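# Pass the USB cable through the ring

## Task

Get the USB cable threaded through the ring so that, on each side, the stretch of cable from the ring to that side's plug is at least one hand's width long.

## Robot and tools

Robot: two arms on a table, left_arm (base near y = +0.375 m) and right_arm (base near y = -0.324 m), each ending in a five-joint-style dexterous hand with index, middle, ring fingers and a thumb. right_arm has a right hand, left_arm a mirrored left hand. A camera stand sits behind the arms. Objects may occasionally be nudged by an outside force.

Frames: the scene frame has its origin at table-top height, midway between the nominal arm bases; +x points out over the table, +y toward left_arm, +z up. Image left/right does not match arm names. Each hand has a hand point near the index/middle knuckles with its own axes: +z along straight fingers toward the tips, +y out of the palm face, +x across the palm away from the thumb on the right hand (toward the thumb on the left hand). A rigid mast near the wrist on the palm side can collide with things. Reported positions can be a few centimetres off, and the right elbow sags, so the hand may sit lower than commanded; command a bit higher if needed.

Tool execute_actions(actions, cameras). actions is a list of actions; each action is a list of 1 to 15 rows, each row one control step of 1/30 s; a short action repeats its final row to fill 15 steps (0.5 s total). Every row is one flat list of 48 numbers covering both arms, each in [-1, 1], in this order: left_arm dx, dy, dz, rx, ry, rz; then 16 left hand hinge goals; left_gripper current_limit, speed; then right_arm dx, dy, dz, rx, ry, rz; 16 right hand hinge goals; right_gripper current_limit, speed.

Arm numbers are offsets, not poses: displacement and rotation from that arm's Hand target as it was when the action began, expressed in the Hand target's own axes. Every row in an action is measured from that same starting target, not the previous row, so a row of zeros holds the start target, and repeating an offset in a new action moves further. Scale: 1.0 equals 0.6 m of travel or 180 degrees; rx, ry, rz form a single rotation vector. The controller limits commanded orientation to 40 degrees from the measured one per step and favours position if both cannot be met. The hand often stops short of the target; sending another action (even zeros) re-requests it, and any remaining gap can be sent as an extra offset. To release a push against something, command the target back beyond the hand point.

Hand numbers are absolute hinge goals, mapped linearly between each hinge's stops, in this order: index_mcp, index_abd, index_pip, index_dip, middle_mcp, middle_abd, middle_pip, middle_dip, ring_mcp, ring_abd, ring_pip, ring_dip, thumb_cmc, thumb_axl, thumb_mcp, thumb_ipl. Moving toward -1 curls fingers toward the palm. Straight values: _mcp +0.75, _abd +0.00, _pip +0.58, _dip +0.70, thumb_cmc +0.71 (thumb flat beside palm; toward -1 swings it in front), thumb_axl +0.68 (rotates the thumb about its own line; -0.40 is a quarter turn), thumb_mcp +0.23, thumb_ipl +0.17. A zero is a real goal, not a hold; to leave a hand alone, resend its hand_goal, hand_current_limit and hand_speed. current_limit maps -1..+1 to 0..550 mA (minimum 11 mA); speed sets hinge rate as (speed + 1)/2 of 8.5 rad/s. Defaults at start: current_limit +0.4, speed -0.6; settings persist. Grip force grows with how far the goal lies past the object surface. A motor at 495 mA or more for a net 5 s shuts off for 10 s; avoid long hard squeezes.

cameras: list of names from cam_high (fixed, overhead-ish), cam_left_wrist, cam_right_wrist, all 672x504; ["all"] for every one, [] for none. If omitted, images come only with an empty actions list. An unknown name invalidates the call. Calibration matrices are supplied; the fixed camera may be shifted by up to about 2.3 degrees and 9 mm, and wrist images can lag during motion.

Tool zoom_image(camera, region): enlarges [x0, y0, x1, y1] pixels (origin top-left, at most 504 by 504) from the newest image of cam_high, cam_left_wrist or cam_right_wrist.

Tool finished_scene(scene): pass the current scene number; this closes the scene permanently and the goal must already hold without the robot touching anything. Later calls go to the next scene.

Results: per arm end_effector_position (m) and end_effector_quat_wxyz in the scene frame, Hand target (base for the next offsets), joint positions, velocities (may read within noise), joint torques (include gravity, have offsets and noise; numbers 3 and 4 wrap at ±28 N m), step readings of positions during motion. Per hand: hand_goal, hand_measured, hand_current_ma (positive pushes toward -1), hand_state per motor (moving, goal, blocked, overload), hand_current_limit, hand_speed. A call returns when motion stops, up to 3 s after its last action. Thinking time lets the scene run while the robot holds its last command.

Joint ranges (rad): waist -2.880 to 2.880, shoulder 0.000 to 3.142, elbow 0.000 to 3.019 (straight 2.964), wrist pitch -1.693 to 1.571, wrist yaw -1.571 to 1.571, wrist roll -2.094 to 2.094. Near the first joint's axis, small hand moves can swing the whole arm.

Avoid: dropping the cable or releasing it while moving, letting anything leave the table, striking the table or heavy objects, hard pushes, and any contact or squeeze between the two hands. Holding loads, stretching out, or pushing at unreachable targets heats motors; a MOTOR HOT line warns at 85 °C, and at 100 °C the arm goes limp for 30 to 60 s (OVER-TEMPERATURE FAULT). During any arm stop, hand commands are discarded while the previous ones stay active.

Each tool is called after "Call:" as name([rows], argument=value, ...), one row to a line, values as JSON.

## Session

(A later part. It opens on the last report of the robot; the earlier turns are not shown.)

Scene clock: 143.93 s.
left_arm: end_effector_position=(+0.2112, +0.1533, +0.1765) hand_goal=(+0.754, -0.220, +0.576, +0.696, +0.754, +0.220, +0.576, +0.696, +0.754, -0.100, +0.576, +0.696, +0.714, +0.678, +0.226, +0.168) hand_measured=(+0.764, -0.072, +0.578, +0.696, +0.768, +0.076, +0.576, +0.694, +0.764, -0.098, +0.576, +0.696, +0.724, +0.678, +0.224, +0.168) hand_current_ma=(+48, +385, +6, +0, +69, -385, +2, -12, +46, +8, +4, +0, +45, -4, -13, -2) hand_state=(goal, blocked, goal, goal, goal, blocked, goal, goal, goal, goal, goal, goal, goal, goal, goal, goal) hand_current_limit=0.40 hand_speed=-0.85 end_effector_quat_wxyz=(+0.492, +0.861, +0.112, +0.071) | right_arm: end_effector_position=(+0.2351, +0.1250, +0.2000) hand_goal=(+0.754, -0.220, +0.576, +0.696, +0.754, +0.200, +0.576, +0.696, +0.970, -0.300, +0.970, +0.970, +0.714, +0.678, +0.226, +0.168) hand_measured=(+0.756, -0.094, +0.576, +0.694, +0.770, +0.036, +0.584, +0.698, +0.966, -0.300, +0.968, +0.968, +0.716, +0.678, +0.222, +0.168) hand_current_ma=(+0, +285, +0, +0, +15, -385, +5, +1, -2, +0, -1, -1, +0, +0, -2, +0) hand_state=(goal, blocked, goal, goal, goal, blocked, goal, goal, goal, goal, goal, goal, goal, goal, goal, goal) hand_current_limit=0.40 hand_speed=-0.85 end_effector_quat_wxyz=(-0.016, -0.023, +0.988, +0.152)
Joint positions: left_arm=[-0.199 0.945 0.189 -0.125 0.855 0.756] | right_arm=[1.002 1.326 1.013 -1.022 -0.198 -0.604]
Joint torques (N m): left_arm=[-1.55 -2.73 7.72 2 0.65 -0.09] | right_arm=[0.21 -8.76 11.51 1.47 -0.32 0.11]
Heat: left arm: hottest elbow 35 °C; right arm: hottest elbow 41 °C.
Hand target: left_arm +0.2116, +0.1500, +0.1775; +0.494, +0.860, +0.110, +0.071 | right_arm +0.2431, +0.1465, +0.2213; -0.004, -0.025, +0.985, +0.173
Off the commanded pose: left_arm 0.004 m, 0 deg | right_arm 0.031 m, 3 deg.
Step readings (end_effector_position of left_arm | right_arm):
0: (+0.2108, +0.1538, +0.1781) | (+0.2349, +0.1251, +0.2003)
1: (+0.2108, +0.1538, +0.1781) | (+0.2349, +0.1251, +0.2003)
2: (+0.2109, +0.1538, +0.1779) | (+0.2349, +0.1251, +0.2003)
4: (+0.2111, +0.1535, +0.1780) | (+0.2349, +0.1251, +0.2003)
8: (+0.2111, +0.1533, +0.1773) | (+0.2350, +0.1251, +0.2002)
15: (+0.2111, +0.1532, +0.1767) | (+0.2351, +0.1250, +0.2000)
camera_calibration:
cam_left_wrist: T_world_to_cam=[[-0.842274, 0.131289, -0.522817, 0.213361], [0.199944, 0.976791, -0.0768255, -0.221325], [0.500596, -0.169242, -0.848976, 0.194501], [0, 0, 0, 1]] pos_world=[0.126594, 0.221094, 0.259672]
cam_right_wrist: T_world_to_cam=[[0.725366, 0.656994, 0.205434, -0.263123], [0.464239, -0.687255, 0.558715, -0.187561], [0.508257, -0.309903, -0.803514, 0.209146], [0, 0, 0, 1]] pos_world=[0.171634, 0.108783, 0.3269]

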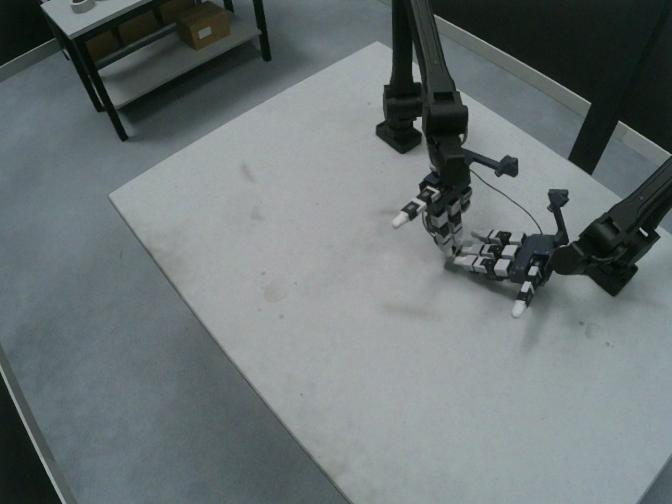

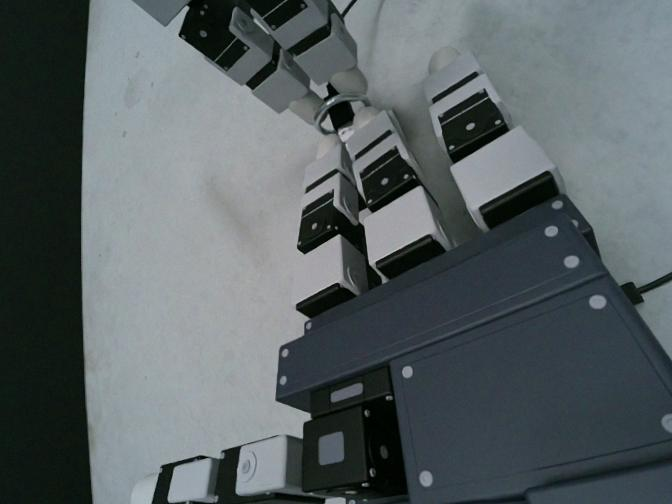

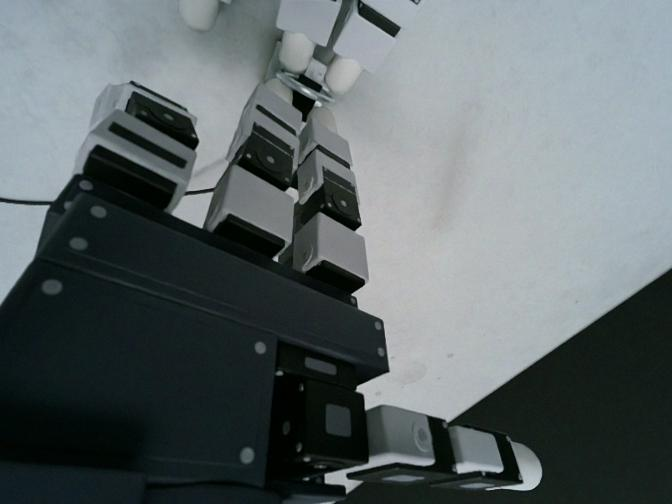

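Call:
execute_actions([
  [[0,0,0,0,0,0,0.754,-0.22,0.576,0.696,0.754,0.22,0.576,0.696,0.754,-0.1,0.576,0.696,0.714,0.678,0.226,0.168,0.4,-0.85,0,0,0,0,0,0,0.754,0.0,0.576,0.696,0.754,0.0,0.576,0.696,0.97,-0.3,0.97,0.97,0.714,0.678,0.226,0.168,0.4,-0.85]],
], cameras=["cam_left_wrist","cam_right_wrist"])

Call:
zoom_image(camera="cam_left_wrist", region=[270, 60, 430, 180])

Call:
zoom_image(camera="cam_right_wrist", region=[240, 10, 400, 130])

Scene clock: 144.80 s.
left_arm: end_effector_position=(+0.2113, +0.1533, +0.1766) hand_goal=(+0.754, -0.220, +0.576, +0.696, +0.754, +0.220, +0.576, +0.696, +0.754, -0.100, +0.576, +0.696, +0.714, +0.678, +0.226, +0.168) hand_measured=(+0.764, -0.072, +0.578, +0.696, +0.768, +0.076, +0.576, +0.694, +0.764, -0.098, +0.576, +0.696, +0.724, +0.678, +0.224, +0.168) hand_current_ma=(+48, +385, +7, +0, +66, -385, +2, -11, +46, +8, +4, +0, +45, -4, -13, -2) hand_state=(goal, blocked, goal, goal, goal, blocked, goal, goal, goal, goal, goal, goal, goal, goal, goal, goal) hand_current_limit=0.40 hand_speed=-0.85 end_effector_quat_wxyz=(+0.492, +0.861, +0.112, +0.072) | right_arm: end_effector_position=(+0.2354, +0.1255, +0.2000) hand_goal=(+0.754, +0.000, +0.576, +0.696, +0.754, +0.000, +0.576, +0.696, +0.970, -0.300, +0.970, +0.970, +0.714, +0.678, +0.226, +0.168) hand_measured=(+0.756, -0.002, +0.576, +0.694, +0.770, +0.022, +0.584, +0.698, +0.966, -0.300, +0.968, +0.968, +0.716, +0.678, +0.222, +0.168) hand_current_ma=(+0, -1, +0, +0, +15, +18, +5, +1, -2, +0, -1, -1, +0, +0, -2, +0) hand_state=(goal, goal, goal, goal, goal, blocked, goal, goal, goal, goal, goal, goal, goal, goal, goal, goal) hand_current_limit=0.40 hand_speed=-0.85 end_effector_quat_wxyz=(-0.015, -0.024, +0.988, +0.152)
Joint positions: left_arm=[-0.2 0.945 0.189 -0.124 0.855 0.755] | right_arm=[1.003 1.327 1.014 -1.021 -0.196 -0.604]
Joint torques (N m): left_arm=[-1.55 -2.61 7.76 1.96 0.66 -0.11] | right_arm=[0.26 -8.64 11.41 1.63 -0.43 0.05]
Heat: left arm: hottest elbow 35 °C; right arm: hottest elbow 41 °C.
Hand target: left_arm +0.2115, +0.1499, +0.1775; +0.494, +0.860, +0.110, +0.071 | right_arm +0.2430, +0.1465, +0.2214; -0.004, -0.025, +0.984, +0.174
Off the commanded pose: left_arm 0.003 m, 0 deg | right_arm 0.031 m, 3 deg.
Step readings (end_effector_position of left_arm | right_arm):
0: (+0.2112, +0.1533, +0.1766) | (+0.2351, +0.1250, +0.2000)
1: (+0.2112, +0.1533, +0.1766) | (+0.2351, +0.1250, +0.2000)
2: (+0.2112, +0.1533, +0.1766) | (+0.2351, +0.1250, +0.2000)
4: (+0.2112, +0.1533, +0.1766) | (+0.2351, +0.1250, +0.2000)
8: (+0.2113, +0.1532, +0.1767) | (+0.2349, +0.1251, +0.1999)
15: (+0.2113, +0.1533, +0.1766) | (+0.2354, +0.1255, +0.2000)
camera_calibration:
cam_left_wrist: T_world_to_cam=[[-0.842213, 0.130794, -0.52304, 0.21367], [0.199538, 0.976858, -0.0770225, -0.221151], [0.500862, -0.169235, -0.848821, 0.194443], [0, 0, 0, 1]] pos_world=[0.126694, 0.220994, 0.259772]
cam_right_wrist: T_world_to_cam=[[0.724729, 0.657286, 0.206746, -0.263915], [0.463111, -0.68683, 0.560172, -0.187461], [0.510192, -0.310227, -0.802162, 0.208458], [0, 0, 0, 1]] pos_world=[0.171729, 0.109383, 0.326791]
Images, in order (width x height): cam_left_wrist 672x504, cam_right_wrist 672x504.

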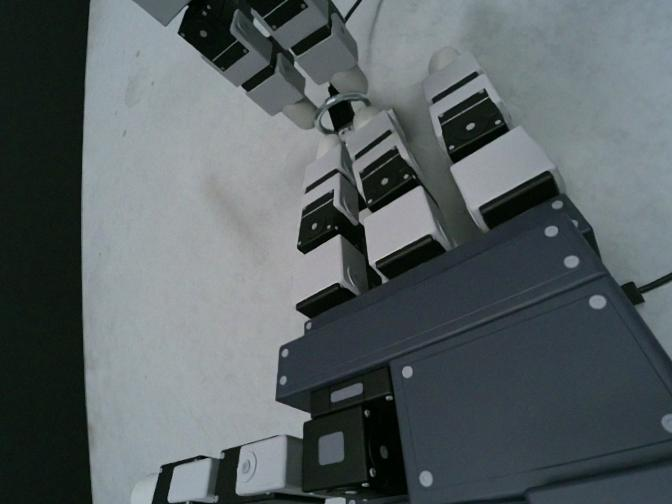

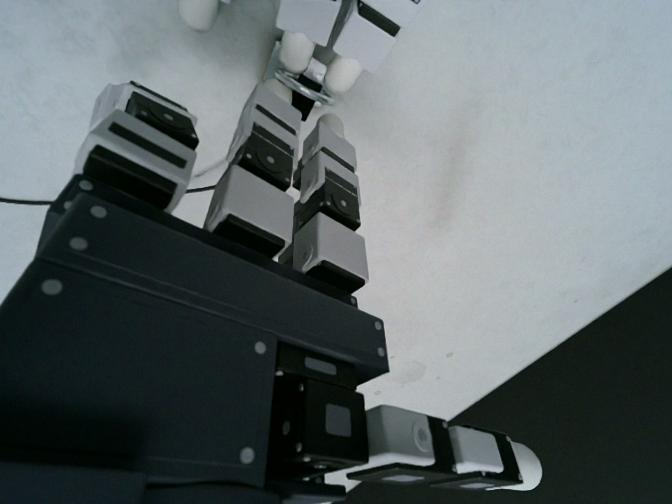

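Scaled by 3.150 from the camera's 672x504 image, which has a finer 960x720 frame.

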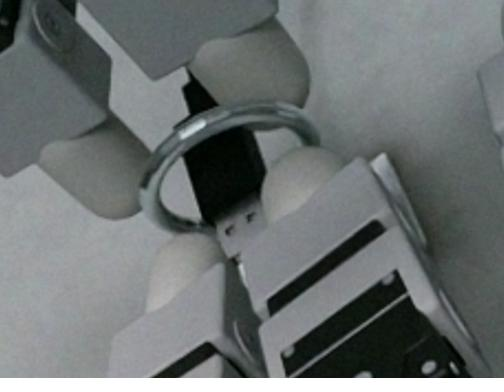

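Scaled by 3.150 from the camera's 672x504 image, which has a finer 960x720 frame.

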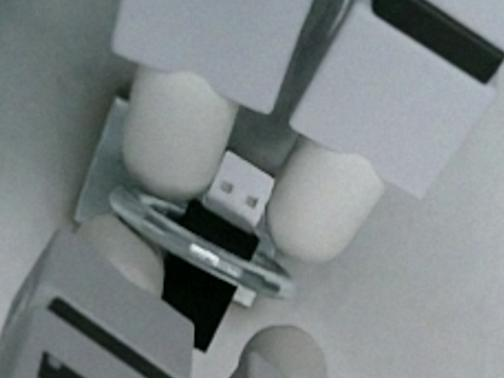

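Call:
execute_actions([
  [[0,0,0,0,0,0,0.754,-0.22,0.576,0.696,0.754,0.22,0.576,0.696,0.754,-0.1,0.576,0.696,0.714,0.678,0.226,0.168,0.4,-0.85,0.0038,-0.0618,-0.0493,0,0,0,0.754,0.05,0.576,0.696,0.754,-0.05,0.576,0.696,0.97,-0.3,0.97,0.97,0.714,0.678,0.226,0.168,0.4,-0.85]],
], cameras=["cam_left_wrist","cam_right_wrist"])

Call:
zoom_image(camera="cam_left_wrist", region=[270, 60, 430, 180])

Call:
zoom_image(camera="cam_right_wrist", region=[240, 10, 400, 130])

Scene clock: 146.00 s.
left_arm: end_effector_position=(+0.2113, +0.1533, +0.1766) hand_goal=(+0.754, -0.220, +0.576, +0.696, +0.754, +0.220, +0.576, +0.696, +0.754, -0.100, +0.576, +0.696, +0.714, +0.678, +0.226, +0.168) hand_measured=(+0.764, -0.072, +0.578, +0.696, +0.768, +0.076, +0.576, +0.694, +0.764, -0.098, +0.576, +0.696, +0.724, +0.678, +0.224, +0.168) hand_current_ma=(+48, +385, +7, +0, +66, -385, +2, -11, +46, +8, +4, +0, +45, -4, -13, -2) hand_state=(goal, blocked, goal, goal, goal, blocked, goal, goal, goal, goal, goal, goal, goal, goal, goal, goal) hand_current_limit=0.40 hand_speed=-0.85 end_effector_quat_wxyz=(+0.492, +0.861, +0.112, +0.072) | right_arm: end_effector_position=(+0.2428, +0.1038, +0.2389) hand_goal=(+0.754, +0.050, +0.576, +0.696, +0.754, -0.050, +0.576, +0.696, +0.970, -0.300, +0.970, +0.970, +0.714, +0.678, +0.226, +0.168) hand_measured=(+0.756, +0.046, +0.576, +0.694, +0.760, -0.046, +0.580, +0.698, +0.966, -0.300, +0.968, +0.968, +0.716, +0.678, +0.222, +0.168) hand_current_ma=(+0, -1, +0, +0, +3, +1, +1, +1, -2, +0, -1, -1, +0, +0, -2, +0) hand_state=(goal, goal, goal, goal, goal, goal, goal, goal, goal, goal, goal, goal, goal, goal, goal, goal) hand_current_limit=0.40 hand_speed=-0.85 end_effector_quat_wxyz=(-0.001, -0.021, +0.984, +0.178)
Joint positions: left_arm=[-0.2 0.945 0.189 -0.124 0.855 0.755] | right_arm=[0.953 1.234 1.014 -1.063 -0.215 -0.64]
Joint torques (N m): left_arm=[-1.32 -2.67 7.72 1.96 0.67 -0.1] | right_arm=[-0.97 -8.35 8.2 0.76 -0.42 -0.19]
Heat: left arm: hottest elbow 35 °C; right arm: hottest elbow 41 °C.
Hand target: left_arm +0.2115, +0.1499, +0.1775; +0.494, +0.860, +0.110, +0.071 | right_arm +0.2431, +0.1014, +0.2365; -0.003, -0.025, +0.985, +0.174
Off the commanded pose: left_arm 0.003 m, 0 deg | right_arm 0.003 m, 1 deg.
Step readings (end_effector_position of left_arm | right_arm):
0: (+0.2113, +0.1533, +0.1766) | (+0.2354, +0.1255, +0.2000)
1: (+0.2113, +0.1533, +0.1766) | (+0.2354, +0.1255, +0.2000)
2: (+0.2113, +0.1533, +0.1766) | (+0.2357, +0.1253, +0.2004)
4: (+0.2113, +0.1533, +0.1766) | (+0.2374, +0.1224, +0.2036)
8: (+0.2113, +0.1533, +0.1766) | (+0.2415, +0.1122, +0.2229)
15: (+0.2113, +0.1533, +0.1766) | (+0.2436, +0.1040, +0.2391)
camera_calibration:
cam_left_wrist: T_world_to_cam=[[-0.842213, 0.130794, -0.52304, 0.21367], [0.199538, 0.976858, -0.0770225, -0.221151], [0.500862, -0.169235, -0.848821, 0.194443], [0, 0, 0, 1]] pos_world=[0.126694, 0.220994, 0.259772]
cam_right_wrist: T_world_to_cam=[[0.725671, 0.636888, 0.260337, -0.273877], [0.441116, -0.721031, 0.53435, -0.21254], [0.528032, -0.272924, -0.804173, 0.221445], [0, 0, 0, 1]] pos_world=[0.175569, 0.0816185, 0.362951]
Images, in order (width x height): cam_left_wrist 672x504, cam_right_wrist 672x504.

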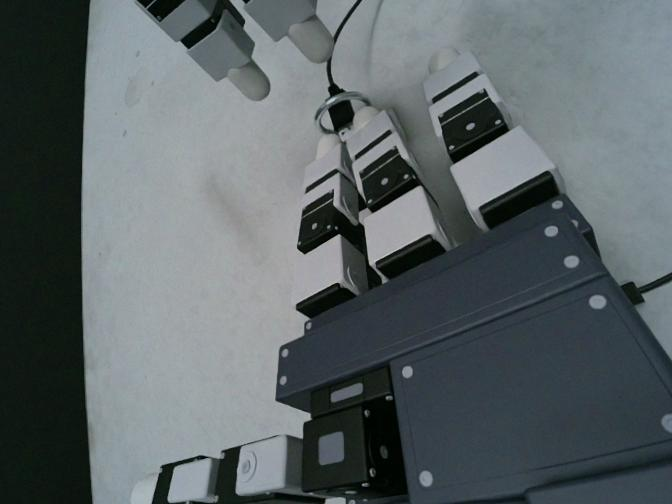

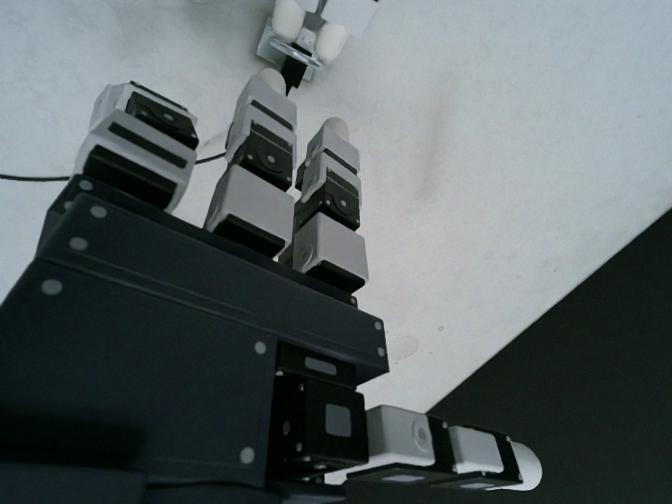

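Scaled by 3.150 from the camera's 672x504 image, which has a finer 960x720 frame.

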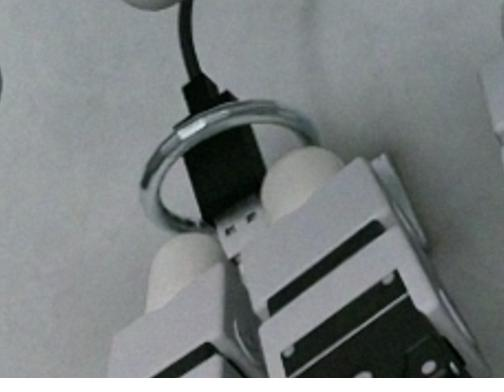

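Scaled by 3.150 from the camera's 672x504 image, which has a finer 960x720 frame.

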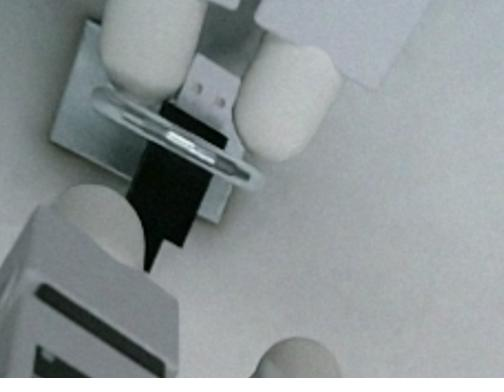

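Call:
execute_actions([
  [[0.023,-0.006,-0.0493,0,0,0,0.754,-0.22,0.576,0.696,0.754,0.22,0.576,0.696,0.754,-0.1,0.576,0.696,0.714,0.678,0.226,0.168,0.4,-0.85,0.0042,-0.0438,-0.1228,0,0,0,0.754,0.05,0.576,0.696,0.754,-0.05,0.576,0.696,0.97,-0.3,0.97,0.97,0.714,0.678,0.226,0.168,0.4,-0.85]],
], cameras=["cam_high","cam_left_wrist","cam_right_wrist"])

Call:
zoom_image(camera="cam_left_wrist", region=[270, 60, 430, 180])

Call:
zoom_image(camera="cam_high", region=[430, 210, 510, 280])

Scene clock: 147.87 s.
left_arm: end_effector_position=(+0.2006, +0.1786, +0.1666) hand_goal=(+0.754, -0.220, +0.576, +0.696, +0.754, +0.220, +0.576, +0.696, +0.754, -0.100, +0.576, +0.696, +0.714, +0.678, +0.226, +0.168) hand_measured=(+0.766, -0.072, +0.578, +0.696, +0.756, +0.078, +0.576, +0.694, +0.764, -0.098, +0.576, +0.696, +0.724, +0.678, +0.224, +0.168) hand_current_ma=(+57, +385, +12, +0, +10, -385, -2, -10, +46, +8, +4, +0, +45, -4, -13, -2) hand_state=(goal, blocked, goal, goal, goal, blocked, goal, goal, goal, goal, goal, goal, goal, goal, goal, goal) hand_current_limit=0.40 hand_speed=-0.85 end_effector_quat_wxyz=(+0.489, +0.862, +0.125, +0.047) | right_arm: end_effector_position=(+0.2340, +0.0447, +0.2767) hand_goal=(+0.754, +0.050, +0.576, +0.696, +0.754, -0.050, +0.576, +0.696, +0.970, -0.300, +0.970, +0.970, +0.714, +0.678, +0.226, +0.168) hand_measured=(+0.756, +0.048, +0.576, +0.694, +0.756, -0.046, +0.578, +0.698, +0.966, -0.300, +0.968, +0.968, +0.716, +0.678, +0.222, +0.168) hand_current_ma=(+0, -1, +0, +0, +1, +1, +1, +1, -2, +0, -1, -1, +0, +0, -2, +0) hand_state=(goal, goal, goal, goal, goal, goal, goal, goal, goal, goal, goal, goal, goal, goal, goal, goal) hand_current_limit=0.40 hand_speed=-0.85 end_effector_quat_wxyz=(-0.014, -0.019, +0.986, +0.162)
Joint positions: left_arm=[-0.063 0.928 0.189 -0.336 0.941 0.933] | right_arm=[0.861 1.102 1.028 -1.271 -0.239 -0.733]
Joint torques (N m): left_arm=[0.79 -3.37 11.55 0.5 1.23 0.21] | right_arm=[-0.32 -5.54 11.58 0.8 -0.47 -0.24]
Heat: left arm: hottest elbow 34 °C; right arm: hottest elbow 41 °C.
Hand target: left_arm +0.2177, +0.1799, +0.1894; +0.494, +0.860, +0.110, +0.071 | right_arm +0.2428, +0.0515, +0.2969; -0.003, -0.025, +0.984, +0.174
Off the commanded pose: left_arm 0.029 m, 3 deg | right_arm 0.023 m, 2 deg.
Step readings (end_effector_position of left_arm | right_arm):
0: (+0.2113, +0.1533, +0.1766) | (+0.2427, +0.1038, +0.2389)
1: (+0.2112, +0.1532, +0.1767) | (+0.2426, +0.1035, +0.2387)
2: (+0.2104, +0.1535, +0.1772) | (+0.2420, +0.1006, +0.2382)
4: (+0.2086, +0.1581, +0.1776) | (+0.2374, +0.0881, +0.2391)
8: (+0.2110, +0.1729, +0.1742) | (+0.2374, +0.0597, +0.2580)
15: (+0.2049, +0.1788, +0.1682) | (+0.2364, +0.0458, +0.2775)
camera_calibration:
cam_left_wrist: T_world_to_cam=[[-0.869724, 0.133165, -0.475234, 0.193171], [0.197937, 0.976193, -0.088705, -0.242213], [0.452108, -0.171215, -0.875376, 0.210113], [0, 0, 0, 1]] pos_world=[0.120954, 0.246698, 0.254244]
cam_right_wrist: T_world_to_cam=[[0.730669, 0.646032, 0.220831, -0.230346], [0.456532, -0.702824, 0.545543, -0.278909], [0.507643, -0.297795, -0.808466, 0.247447], [0, 0, 0, 1]] pos_world=[0.170023, 0.0264753, 0.403076]

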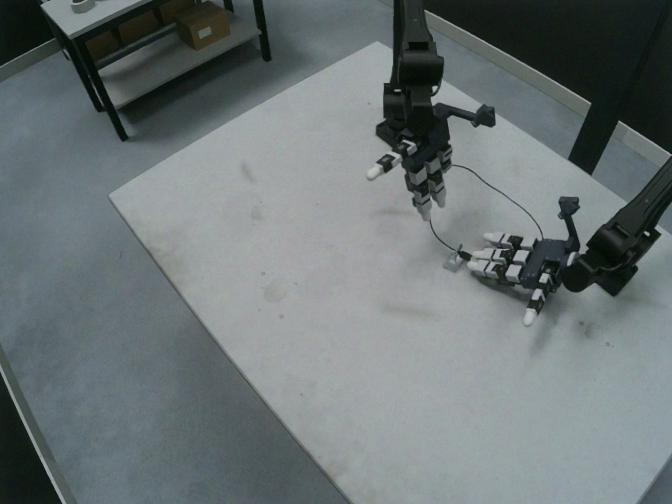

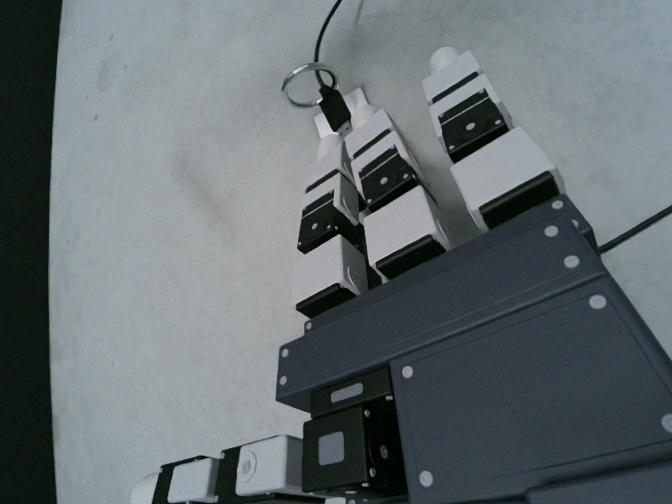

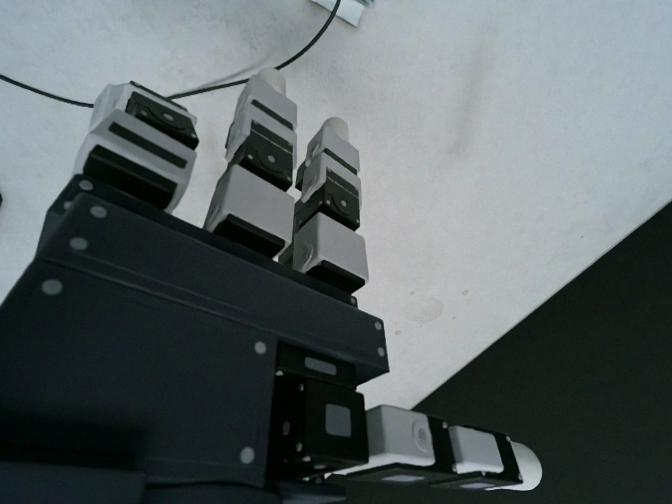

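Scaled by 3.150 from the camera's 672x504 image, which has a finer 960x720 frame.

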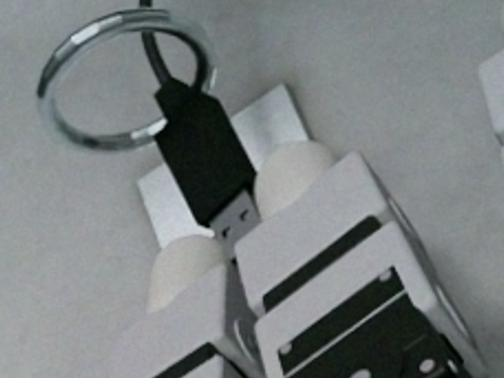

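Scaled by 6.300 from the camera's 672x504 image, which has a finer 960x720 frame.

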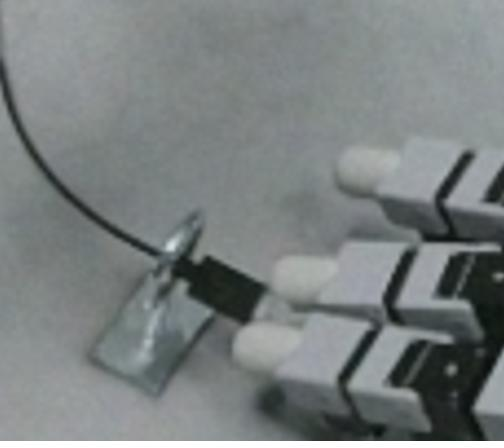

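Call:
execute_actions([
  [[0.0392,-0.0127,-0.0703,0,0,0,0.754,-0.22,0.576,0.696,0.754,0.22,0.576,0.696,0.754,-0.1,0.576,0.696,0.714,0.678,0.226,0.168,0.4,-0.85,0,0,0,0,0,0,0.754,0.05,0.576,0.696,0.754,-0.05,0.576,0.696,0.97,-0.3,0.97,0.97,0.714,0.678,0.226,0.168,0.4,-0.85]],
], cameras=["cam_high","cam_left_wrist"])

Call:
zoom_image(camera="cam_high", region=[430, 200, 530, 290])

Scene clock: 149.47 s.
left_arm: end_effector_position=(+0.2132, +0.2195, +0.1861) hand_goal=(+0.754, -0.220, +0.576, +0.696, +0.754, +0.220, +0.576, +0.696, +0.754, -0.100, +0.576, +0.696, +0.714, +0.678, +0.226, +0.168) hand_measured=(+0.764, -0.072, +0.578, +0.696, +0.766, +0.078, +0.580, +0.696, +0.764, -0.098, +0.576, +0.696, +0.724, +0.678, +0.224, +0.168) hand_current_ma=(+52, +385, +10, +1, +64, -385, +14, +0, +46, +8, +4, +0, +45, -4, -13, -2) hand_state=(goal, blocked, goal, goal, goal, blocked, goal, goal, goal, goal, goal, goal, goal, goal, goal, goal) hand_current_limit=0.40 hand_speed=-0.85 end_effector_quat_wxyz=(+0.495, +0.858, +0.126, +0.055) | right_arm: end_effector_position=(+0.2339, +0.0445, +0.2766) hand_goal=(+0.754, +0.050, +0.576, +0.696, +0.754, -0.050, +0.576, +0.696, +0.970, -0.300, +0.970, +0.970, +0.714, +0.678, +0.226, +0.168) hand_measured=(+0.756, +0.048, +0.576, +0.694, +0.756, -0.046, +0.578, +0.698, +0.966, -0.300, +0.968, +0.968, +0.716, +0.678, +0.222, +0.168) hand_current_ma=(+0, -1, +0, +0, +1, +1, +1, +1, -2, +0, -1, -1, +0, +0, -2, +0) hand_state=(goal, goal, goal, goal, goal, goal, goal, goal, goal, goal, goal, goal, goal, goal, goal, goal) hand_current_limit=0.40 hand_speed=-0.85 end_effector_quat_wxyz=(-0.014, -0.019, +0.986, +0.162)
Joint positions: left_arm=[0.17 0.983 0.294 -0.682 1.03 1.304] | right_arm=[0.861 1.102 1.028 -1.272 -0.239 -0.734]
Joint torques (N m): left_arm=[0.79 -2.73 11.33 0.14 1.43 0.23] | right_arm=[-0.91 -5.77 11.54 0.51 -0.5 -0.21]
Heat: left arm: hottest elbow 35 °C; right arm: hottest elbow 40 °C.
Hand target: left_arm +0.2297, +0.2249, +0.2043; +0.494, +0.860, +0.110, +0.071 | right_arm +0.2429, +0.0515, +0.2968; -0.004, -0.025, +0.984, +0.174
Off the commanded pose: left_arm 0.025 m, 3 deg | right_arm 0.023 m, 2 deg.
Step readings (end_effector_position of left_arm | right_arm):
0: (+0.2005, +0.1786, +0.1666) | (+0.2340, +0.0447, +0.2767)
1: (+0.2004, +0.1787, +0.1668) | (+0.2340, +0.0447, +0.2767)
2: (+0.2007, +0.1806, +0.1685) | (+0.2339, +0.0447, +0.2766)
4: (+0.2035, +0.1891, +0.1725) | (+0.2340, +0.0446, +0.2766)
8: (+0.2169, +0.2126, +0.1797) | (+0.2340, +0.0445, +0.2766)
15: (+0.2191, +0.2210, +0.1856) | (+0.2339, +0.0445, +0.2766)
camera_calibration:
cam_left_wrist: T_world_to_cam=[[-0.863562, 0.117597, -0.490338, 0.21287], [0.188474, 0.97722, -0.097567, -0.279415], [0.467695, -0.176671, -0.866054, 0.224601], [0, 0, 0, 1]] pos_world=[0.131444, 0.287698, 0.271633]
Images, in order (width x height): cam_high 672x504, cam_left_wrist 672x504.

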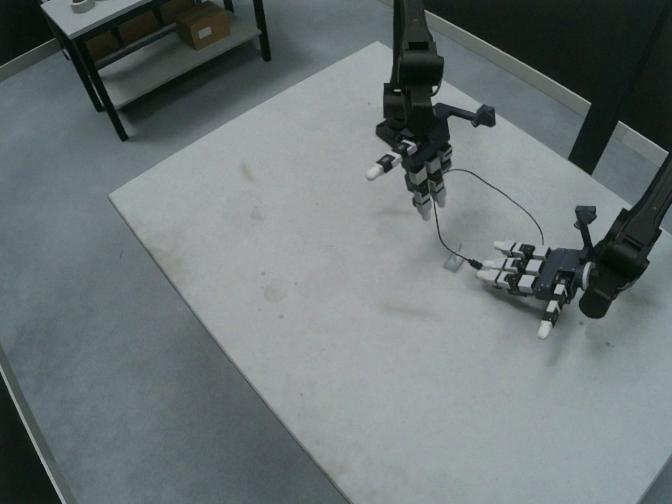

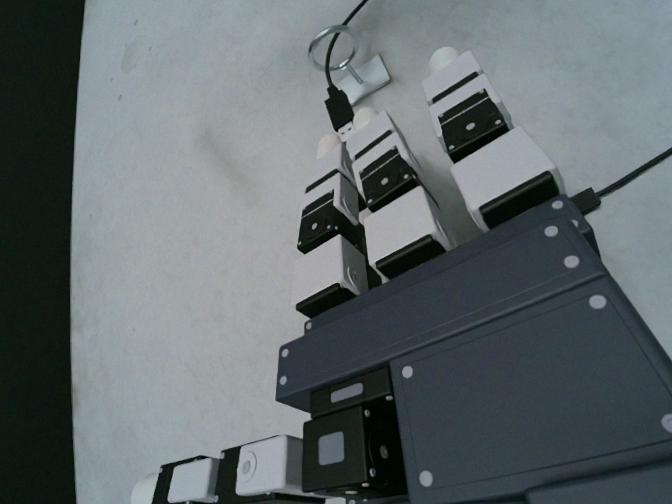

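Scaled by 5.040 from the camera's 672x504 image, which has a finer 960x720 frame.

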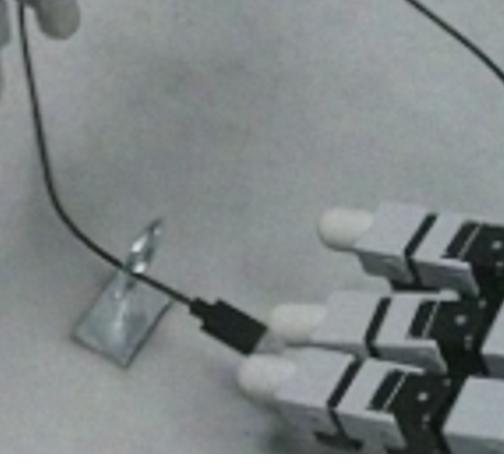

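Call:
execute_actions([
  [[0.0737,-0.0257,-0.0422,0,0,0,0.754,-0.22,0.576,0.696,0.754,0.22,0.576,0.696,0.754,-0.1,0.576,0.696,0.714,0.678,0.226,0.168,0.4,-0.85,0,0,0,0,0,0,0.754,0.05,0.576,0.696,0.754,-0.05,0.576,0.696,0.97,-0.3,0.97,0.97,0.714,0.678,0.226,0.168,0.4,-0.85]],
], cameras=["cam_high","cam_left_wrist"])

Scene clock: 150.83 s.
left_arm: end_effector_position=(+0.2503, +0.2585, +0.1915) hand_goal=(+0.754, -0.220, +0.576, +0.696, +0.754, +0.220, +0.576, +0.696, +0.754, -0.100, +0.576, +0.696, +0.714, +0.678, +0.226, +0.168) hand_measured=(+0.764, -0.072, +0.578, +0.696, +0.766, +0.078, +0.580, +0.696, +0.764, -0.098, +0.576, +0.696, +0.724, +0.678, +0.224, +0.168) hand_current_ma=(+52, +385, +10, +1, +64, -385, +14, +0, +46, +8, +4, +0, +45, -4, -14, -2) hand_state=(goal, blocked, goal, goal, goal, blocked, goal, goal, goal, goal, goal, goal, goal, goal, goal, goal) hand_current_limit=0.40 hand_speed=-0.85 end_effector_quat_wxyz=(+0.496, +0.858, +0.122, +0.056) | right_arm: end_effector_position=(+0.2339, +0.0445, +0.2766) hand_goal=(+0.754, +0.050, +0.576, +0.696, +0.754, -0.050, +0.576, +0.696, +0.970, -0.300, +0.970, +0.970, +0.714, +0.678, +0.226, +0.168) hand_measured=(+0.756, +0.048, +0.576, +0.694, +0.756, -0.046, +0.578, +0.698, +0.966, -0.300, +0.968, +0.968, +0.716, +0.678, +0.222, +0.168) hand_current_ma=(+0, -1, +0, +0, +1, +1, +1, +1, -2, +0, -1, -1, +0, +0, -2, +0) hand_state=(goal, goal, goal, goal, goal, goal, goal, goal, goal, goal, goal, goal, goal, goal, goal, goal) hand_current_limit=0.40 hand_speed=-0.85 end_effector_quat_wxyz=(-0.014, -0.019, +0.986, +0.162)
Joint positions: left_arm=[0.322 1.205 0.451 -0.879 1.043 1.613] | right_arm=[0.861 1.102 1.028 -1.272 -0.239 -0.734]
Joint torques (N m): left_arm=[0.38 -5.01 10.1 -0.28 1.32 0.21] | right_arm=[-0.67 -5.83 11.41 0.58 -0.48 -0.17]
Heat: left arm: hottest elbow 35 °C; right arm: hottest elbow 40 °C.
Hand target: left_arm +0.2648, +0.2651, +0.2043; +0.494, +0.860, +0.110, +0.071 | right_arm +0.2429, +0.0515, +0.2968; -0.004, -0.025, +0.984, +0.174
Off the commanded pose: left_arm 0.020 m, 2 deg | right_arm 0.023 m, 2 deg.
Step readings (end_effector_position of left_arm | right_arm):
0: (+0.2132, +0.2195, +0.1861) | (+0.2339, +0.0445, +0.2766)
1: (+0.2133, +0.2197, +0.1862) | (+0.2339, +0.0445, +0.2766)
2: (+0.2145, +0.2216, +0.1867) | (+0.2339, +0.0445, +0.2766)
4: (+0.2228, +0.2312, +0.1861) | (+0.2339, +0.0445, +0.2766)
8: (+0.2474, +0.2560, +0.1850) | (+0.2339, +0.0445, +0.2766)
15: (+0.2549, +0.2606, +0.1910) | (+0.2339, +0.0445, +0.2766)
camera_calibration:
cam_left_wrist: T_world_to_cam=[[-0.860934, 0.122024, -0.493866, 0.241862], [0.194481, 0.976011, -0.0978773, -0.325175], [0.470075, -0.180313, -0.864012, 0.218757], [0, 0, 0, 1]] pos_world=[0.168636, 0.327306, 0.276629]
Images, in order (width x height): cam_high 672x504, cam_left_wrist 672x504.

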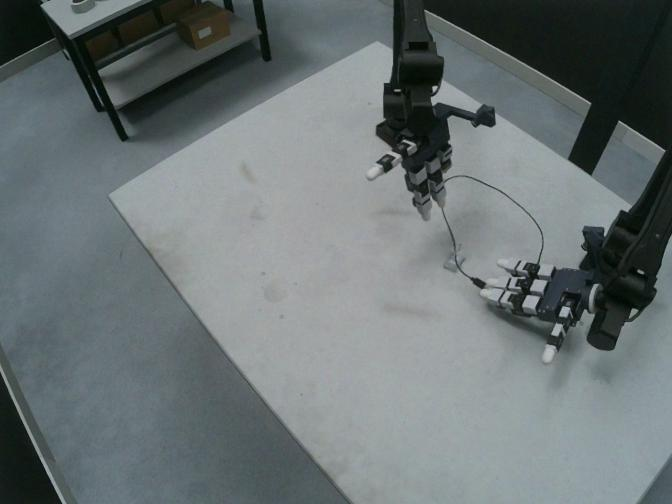

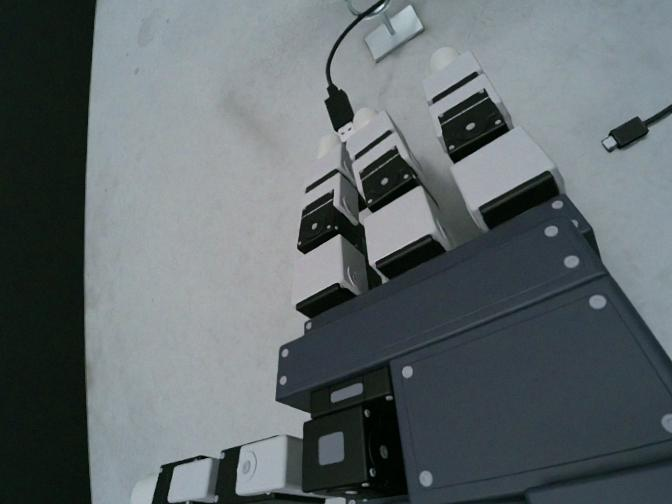

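Call:
execute_actions([
  [[0.0937,-0.0145,-0.0224,0,0,0,0.754,-0.22,0.576,0.696,0.754,0.22,0.576,0.696,0.754,-0.1,0.576,0.696,0.714,0.678,0.226,0.168,0.4,-0.85,0,0,0,0,0,0,0.754,0.05,0.576,0.696,0.754,-0.05,0.576,0.696,0.97,-0.3,0.97,0.97,0.714,0.678,0.226,0.168,0.4,-0.85]],
], cameras=["cam_high","cam_left_wrist"])

Call:
zoom_image(camera="cam_high", region=[400, 170, 560, 310])

Scene clock: 151.97 s.
left_arm: end_effector_position=(+0.3026, +0.2912, +0.1945) hand_goal=(+0.754, -0.220, +0.576, +0.696, +0.754, +0.220, +0.576, +0.696, +0.754, -0.100, +0.576, +0.696, +0.714, +0.678, +0.226, +0.168) hand_measured=(+0.764, -0.072, +0.578, +0.696, +0.766, +0.078, +0.580, +0.696, +0.764, -0.098, +0.576, +0.696, +0.724, +0.678, +0.224, +0.168) hand_current_ma=(+51, +385, +10, +1, +64, -385, +14, +0, +46, +7, +4, +0, +45, -4, -14, -2) hand_state=(goal, blocked, goal, goal, goal, blocked, goal, goal, goal, goal, goal, goal, goal, goal, goal, goal) hand_current_limit=0.40 hand_speed=-0.85 end_effector_quat_wxyz=(+0.496, +0.857, +0.123, +0.058) | right_arm: end_effector_position=(+0.2339, +0.0445, +0.2766) hand_goal=(+0.754, +0.050, +0.576, +0.696, +0.754, -0.050, +0.576, +0.696, +0.970, -0.300, +0.970, +0.970, +0.714, +0.678, +0.226, +0.168) hand_measured=(+0.756, +0.048, +0.576, +0.694, +0.756, -0.046, +0.578, +0.698, +0.966, -0.300, +0.968, +0.968, +0.716, +0.678, +0.222, +0.168) hand_current_ma=(+0, -1, +0, +0, +1, +1, +1, +1, -2, +0, -1, -1, +0, +0, -2, +0) hand_state=(goal, goal, goal, goal, goal, goal, goal, goal, goal, goal, goal, goal, goal, goal, goal, goal) hand_current_limit=0.40 hand_speed=-0.85 end_effector_quat_wxyz=(-0.014, -0.019, +0.986, +0.162)
Joint positions: left_arm=[0.38 1.39 0.617 -0.949 1.04 1.719] | right_arm=[0.861 1.102 1.028 -1.272 -0.239 -0.734]
Joint torques (N m): left_arm=[-0.56 -7.24 9.55 -0.43 1.23 0.22] | right_arm=[-0.79 -5.77 11.33 0.62 -0.49 -0.17]
Heat: left arm: hottest elbow 35 °C; right arm: hottest elbow 40 °C.
Hand target: left_arm +0.3149, +0.2950, +0.2042; +0.494, +0.860, +0.110, +0.071 | right_arm +0.2429, +0.0515, +0.2968; -0.004, -0.025, +0.984, +0.174
Off the commanded pose: left_arm 0.016 m, 2 deg | right_arm 0.023 m, 2 deg.
Step readings (end_effector_position of left_arm | right_arm):
0: (+0.2503, +0.2585, +0.1915) | (+0.2339, +0.0445, +0.2766)
1: (+0.2505, +0.2586, +0.1917) | (+0.2339, +0.0445, +0.2766)
2: (+0.2519, +0.2599, +0.1919) | (+0.2339, +0.0445, +0.2766)
4: (+0.2615, +0.2663, +0.1916) | (+0.2339, +0.0445, +0.2766)
8: (+0.2907, +0.2851, +0.1916) | (+0.2339, +0.0445, +0.2766)
15: (+0.3037, +0.2916, +0.1955) | (+0.2339, +0.0445, +0.2766)
camera_calibration:
cam_left_wrist: T_world_to_cam=[[-0.859737, 0.117723, -0.496985, 0.285855], [0.190882, 0.976621, -0.0988712, -0.365744], [0.473726, -0.179869, -0.862108, 0.201044], [0, 0, 0, 1]] pos_world=[0.220335, 0.359703, 0.279225]
Images, in order (width x height): cam_high 672x504, cam_left_wrist 672x504.

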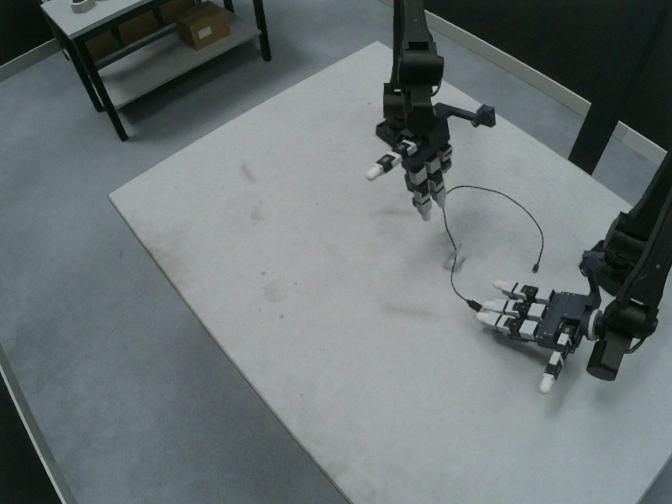

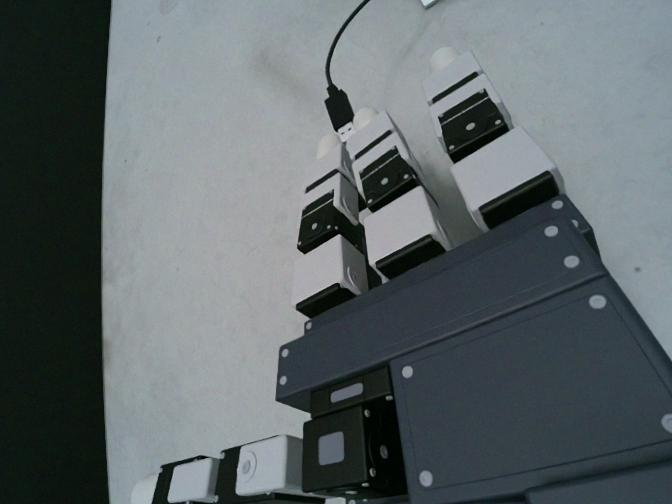

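Scaled by 3.150 from the camera's 672x504 image, which has a finer 960x720 frame.

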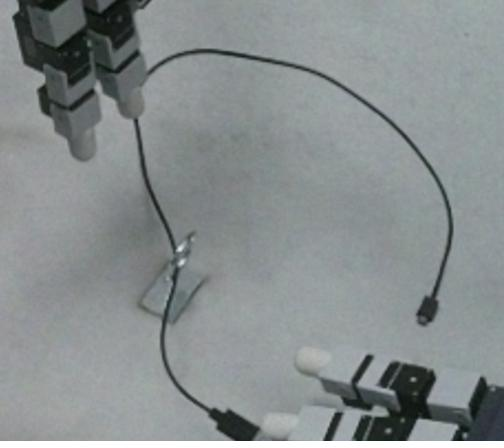

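Call:
execute_actions([
  [[0.0682,-0.028,0.0011,0,0,0,0.754,-0.22,0.576,0.696,0.754,0.22,0.576,0.696,0.754,-0.1,0.576,0.696,0.714,0.678,0.226,0.168,0.4,-0.85,0,0,0,0,0,0,0.754,0.05,0.576,0.696,0.754,-0.05,0.576,0.696,0.97,-0.3,0.97,0.97,0.714,0.678,0.226,0.168,0.4,-0.85]],
  [[-0.0007,-0.0577,0.0335,0,0,0,0.754,-0.22,0.576,0.696,0.754,0.22,0.576,0.696,0.754,-0.1,0.576,0.696,0.714,0.678,0.226,0.168,0.4,-0.85,0,0,0,0,0,0,0.754,0.05,0.576,0.696,0.754,-0.05,0.576,0.696,0.97,-0.3,0.97,0.97,0.714,0.678,0.226,0.168,0.4,-0.85]],
], cameras=["cam_high","cam_left_wrist"])

Call:
zoom_image(camera="cam_high", region=[400, 170, 560, 370])

Scene clock: 153.40 s.
left_arm: end_effector_position=(+0.3469, +0.3087, +0.1460) hand_goal=(+0.754, -0.220, +0.576, +0.696, +0.754, +0.220, +0.576, +0.696, +0.754, -0.100, +0.576, +0.696, +0.714, +0.678, +0.226, +0.168) hand_measured=(+0.764, -0.072, +0.578, +0.696, +0.766, +0.078, +0.580, +0.696, +0.764, -0.098, +0.576, +0.696, +0.724, +0.678, +0.224, +0.168) hand_current_ma=(+50, +385, +10, +1, +64, -385, +14, +0, +46, +7, +4, +0, +45, -4, -14, -2) hand_state=(goal, blocked, goal, goal, goal, blocked, goal, goal, goal, goal, goal, goal, goal, goal, goal, goal) hand_current_limit=0.40 hand_speed=-0.85 end_effector_quat_wxyz=(+0.496, +0.858, +0.118, +0.055) | right_arm: end_effector_position=(+0.2339, +0.0445, +0.2766) hand_goal=(+0.754, +0.050, +0.576, +0.696, +0.754, -0.050, +0.576, +0.696, +0.970, -0.300, +0.970, +0.970, +0.714, +0.678, +0.226, +0.168) hand_measured=(+0.756, +0.048, +0.576, +0.694, +0.756, -0.046, +0.578, +0.698, +0.966, -0.300, +0.968, +0.968, +0.716, +0.678, +0.222, +0.168) hand_current_ma=(+0, -1, +0, +0, +1, +1, +1, +1, -2, +0, -1, -1, +0, +0, -2, +0) hand_state=(goal, goal, goal, goal, goal, goal, goal, goal, goal, goal, goal, goal, goal, goal, goal, goal) hand_current_limit=0.40 hand_speed=-0.85 end_effector_quat_wxyz=(-0.014, -0.019, +0.986, +0.162)
Joint positions: left_arm=[0.384 1.636 0.716 -0.829 1.036 1.752] | right_arm=[0.861 1.102 1.028 -1.272 -0.239 -0.734]
Joint torques (N m): left_arm=[0.21 -10.17 6.32 0.39 1.29 0.16] | right_arm=[-0.85 -6.12 11.49 0.54 -0.49 -0.18]
Heat: left arm: hottest elbow 34 °C; right arm: hottest elbow 40 °C.
Hand target: left_arm +0.3527, +0.3133, +0.1499; +0.494, +0.860, +0.110, +0.071 | right_arm +0.2429, +0.0515, +0.2968; -0.004, -0.025, +0.984, +0.174
Off the commanded pose: left_arm 0.008 m, 2 deg | right_arm 0.023 m, 2 deg.
Step readings (end_effector_position of left_arm | right_arm):
0: (+0.3026, +0.2911, +0.1945) | (+0.2339, +0.0445, +0.2766)
1: (+0.3027, +0.2912, +0.1944) | (+0.2339, +0.0445, +0.2766)
2: (+0.3041, +0.2917, +0.1940) | (+0.2339, +0.0445, +0.2766)
4: (+0.3110, +0.2944, +0.1912) | (+0.2339, +0.0445, +0.2766)
8: (+0.3311, +0.3025, +0.1821) | (+0.2339, +0.0445, +0.2766)
15: (+0.3377, +0.3053, +0.1801) | (+0.2339, +0.0445, +0.2766)
16: (+0.3377, +0.3053, +0.1801) | (+0.2339, +0.0445, +0.2766)
17: (+0.3384, +0.3056, +0.1790) | (+0.2339, +0.0445, +0.2766)
19: (+0.3408, +0.3065, +0.1734) | (+0.2339, +0.0445, +0.2766)
23: (+0.3448, +0.3080, +0.1538) | (+0.2339, +0.0445, +0.2766)
30: (+0.3466, +0.3086, +0.1461) | (+0.2339, +0.0445, +0.2766)
camera_calibration:
cam_left_wrist: T_world_to_cam=[[-0.857648, 0.129157, -0.497754, 0.293684], [0.203172, 0.974301, -0.0972606, -0.399974], [0.4724, -0.184545, -0.861848, 0.143346], [0, 0, 0, 1]] pos_world=[0.265425, 0.378218, 0.230823]
Images, in order (width x height): cam_high 672x504, cam_left_wrist 672x504.

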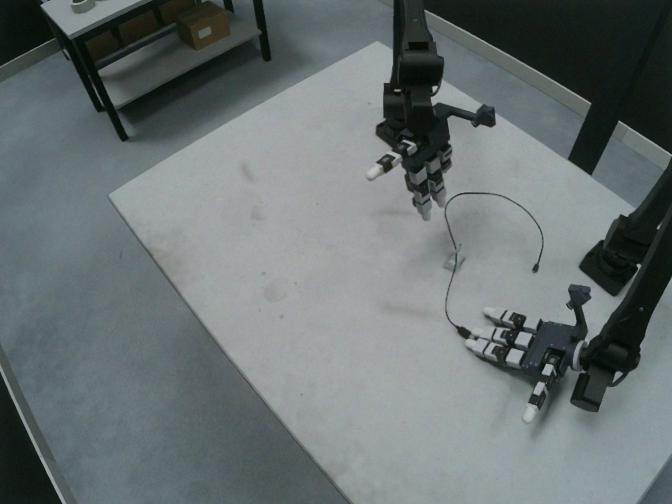

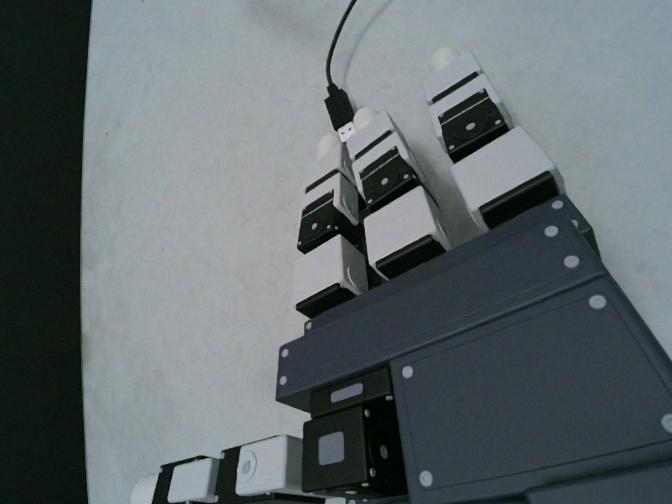

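Scaled by 2.520 from the camera's 672x504 image, which has a finer 960x720 frame.

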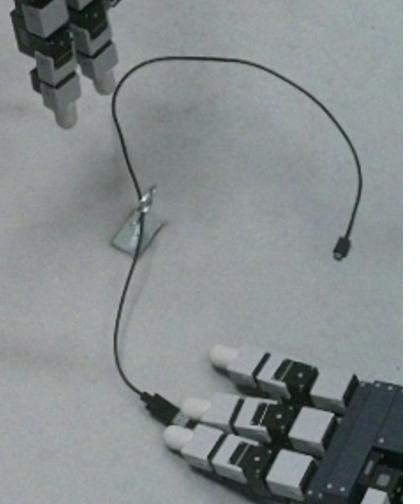

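Call:
execute_actions([
  [[-0.0002,-0.0144,0.0084,0,0,0,0.754,-0.22,0.576,0.696,0.754,0.22,0.576,0.696,0.754,-0.1,0.576,0.696,0.714,0.678,0.226,0.168,0.4,-0.85,0,0,0,0,0,0,0.754,0.05,0.576,0.696,0.754,-0.05,0.576,0.696,0.97,-0.3,0.97,0.97,0.714,0.678,0.226,0.168,0.4,-0.85]],
], cameras=["cam_high","cam_left_wrist"])

Call:
zoom_image(camera="cam_high", region=[430, 290, 530, 370])

Call:
zoom_image(camera="cam_left_wrist", region=[290, 70, 410, 170])

Scene clock: 154.37 s.
left_arm: end_effector_position=(+0.3491, +0.3095, +0.1403) hand_goal=(+0.754, -0.220, +0.576, +0.696, +0.754, +0.220, +0.576, +0.696, +0.754, -0.100, +0.576, +0.696, +0.714, +0.678, +0.226, +0.168) hand_measured=(+0.760, -0.072, +0.576, +0.696, +0.764, +0.078, +0.578, +0.696, +0.764, -0.098, +0.576, +0.696, +0.724, +0.678, +0.224, +0.168) hand_current_ma=(+25, +385, +3, +1, +50, -385, +8, +0, +46, +7, +4, +0, +45, -4, -14, -2) hand_state=(goal, blocked, goal, goal, goal, blocked, goal, goal, goal, goal, goal, goal, goal, goal, goal, goal) hand_current_limit=0.40 hand_speed=-0.85 end_effector_quat_wxyz=(+0.495, +0.859, +0.114, +0.061) | right_arm: end_effector_position=(+0.2339, +0.0445, +0.2766) hand_goal=(+0.754, +0.050, +0.576, +0.696, +0.754, -0.050, +0.576, +0.696, +0.970, -0.300, +0.970, +0.970, +0.714, +0.678, +0.226, +0.168) hand_measured=(+0.756, +0.048, +0.576, +0.694, +0.756, -0.046, +0.578, +0.698, +0.966, -0.300, +0.968, +0.968, +0.716, +0.678, +0.222, +0.168) hand_current_ma=(+0, -1, +0, +0, +1, +1, +1, +1, -2, +0, -1, -1, +0, +0, -2, +0) hand_state=(goal, goal, goal, goal, goal, goal, goal, goal, goal, goal, goal, goal, goal, goal, goal, goal) hand_current_limit=0.40 hand_speed=-0.85 end_effector_quat_wxyz=(-0.014, -0.019, +0.986, +0.162)
Joint positions: left_arm=[0.384 1.654 0.716 -0.798 1.036 1.752] | right_arm=[0.861 1.102 1.028 -1.272 -0.239 -0.734]
Joint torques (N m): left_arm=[0.15 -9.64 5.79 0.42 1.3 0.17] | right_arm=[-0.79 -5.77 11.63 0.68 -0.5 -0.18]
Heat: left arm: hottest elbow 34 °C; right arm: hottest elbow 40 °C.
Hand target: left_arm +0.3527, +0.3132, +0.1399; +0.494, +0.860, +0.110, +0.071 | right_arm +0.2429, +0.0515, +0.2968; -0.004, -0.025, +0.984, +0.174
Off the commanded pose: left_arm 0.005 m, 1 deg | right_arm 0.023 m, 2 deg.
Step readings (end_effector_position of left_arm | right_arm):
0: (+0.3469, +0.3087, +0.1460) | (+0.2339, +0.0445, +0.2766)
1: (+0.3469, +0.3087, +0.1460) | (+0.2339, +0.0445, +0.2766)
2: (+0.3472, +0.3088, +0.1460) | (+0.2339, +0.0445, +0.2766)
4: (+0.3479, +0.3091, +0.1452) | (+0.2339, +0.0445, +0.2766)
8: (+0.3489, +0.3094, +0.1417) | (+0.2339, +0.0445, +0.2766)
15: (+0.3491, +0.3095, +0.1403) | (+0.2339, +0.0445, +0.2766)
camera_calibration:
cam_left_wrist: T_world_to_cam=[[-0.851183, 0.131495, -0.50813, 0.29109], [0.204314, 0.974759, -0.0900023, -0.403311], [0.48347, -0.180426, -0.856565, 0.131678], [0, 0, 0, 1]] pos_world=[0.26651, 0.378612, 0.224403]
Images, in order (width x height): cam_high 672x504, cam_left_wrist 672x504.

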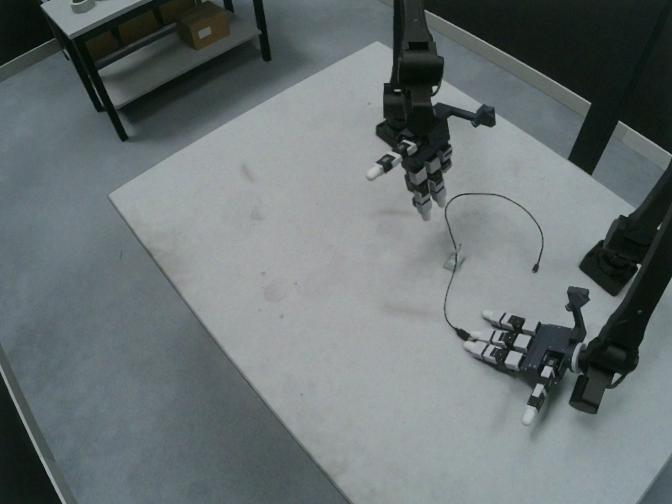

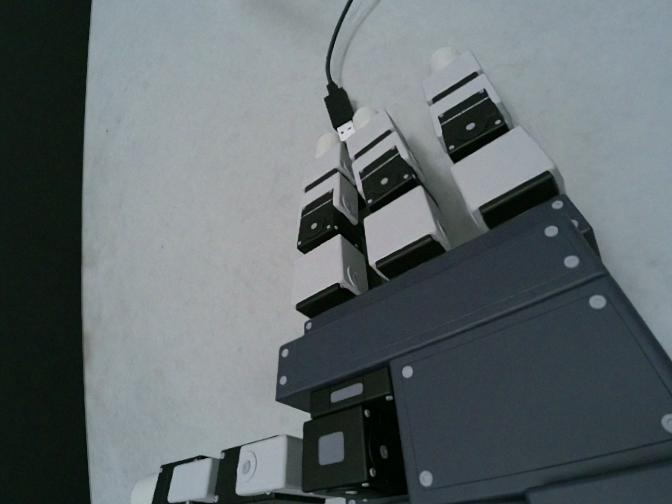

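Scaled by 5.040 from the camera's 672x504 image, which has a finer 960x720 frame.

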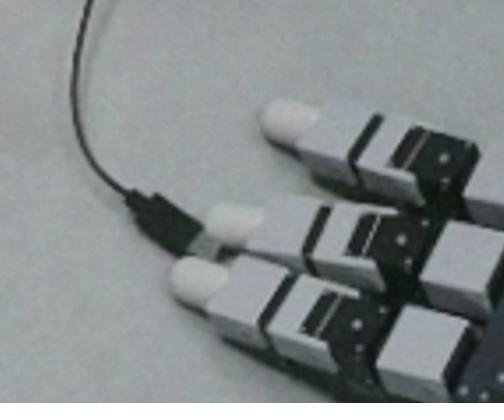

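Scaled by 4.200 from the camera's 672x504 image, which has a finer 960x720 frame.

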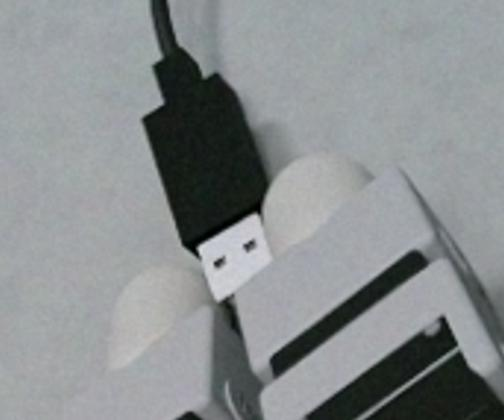

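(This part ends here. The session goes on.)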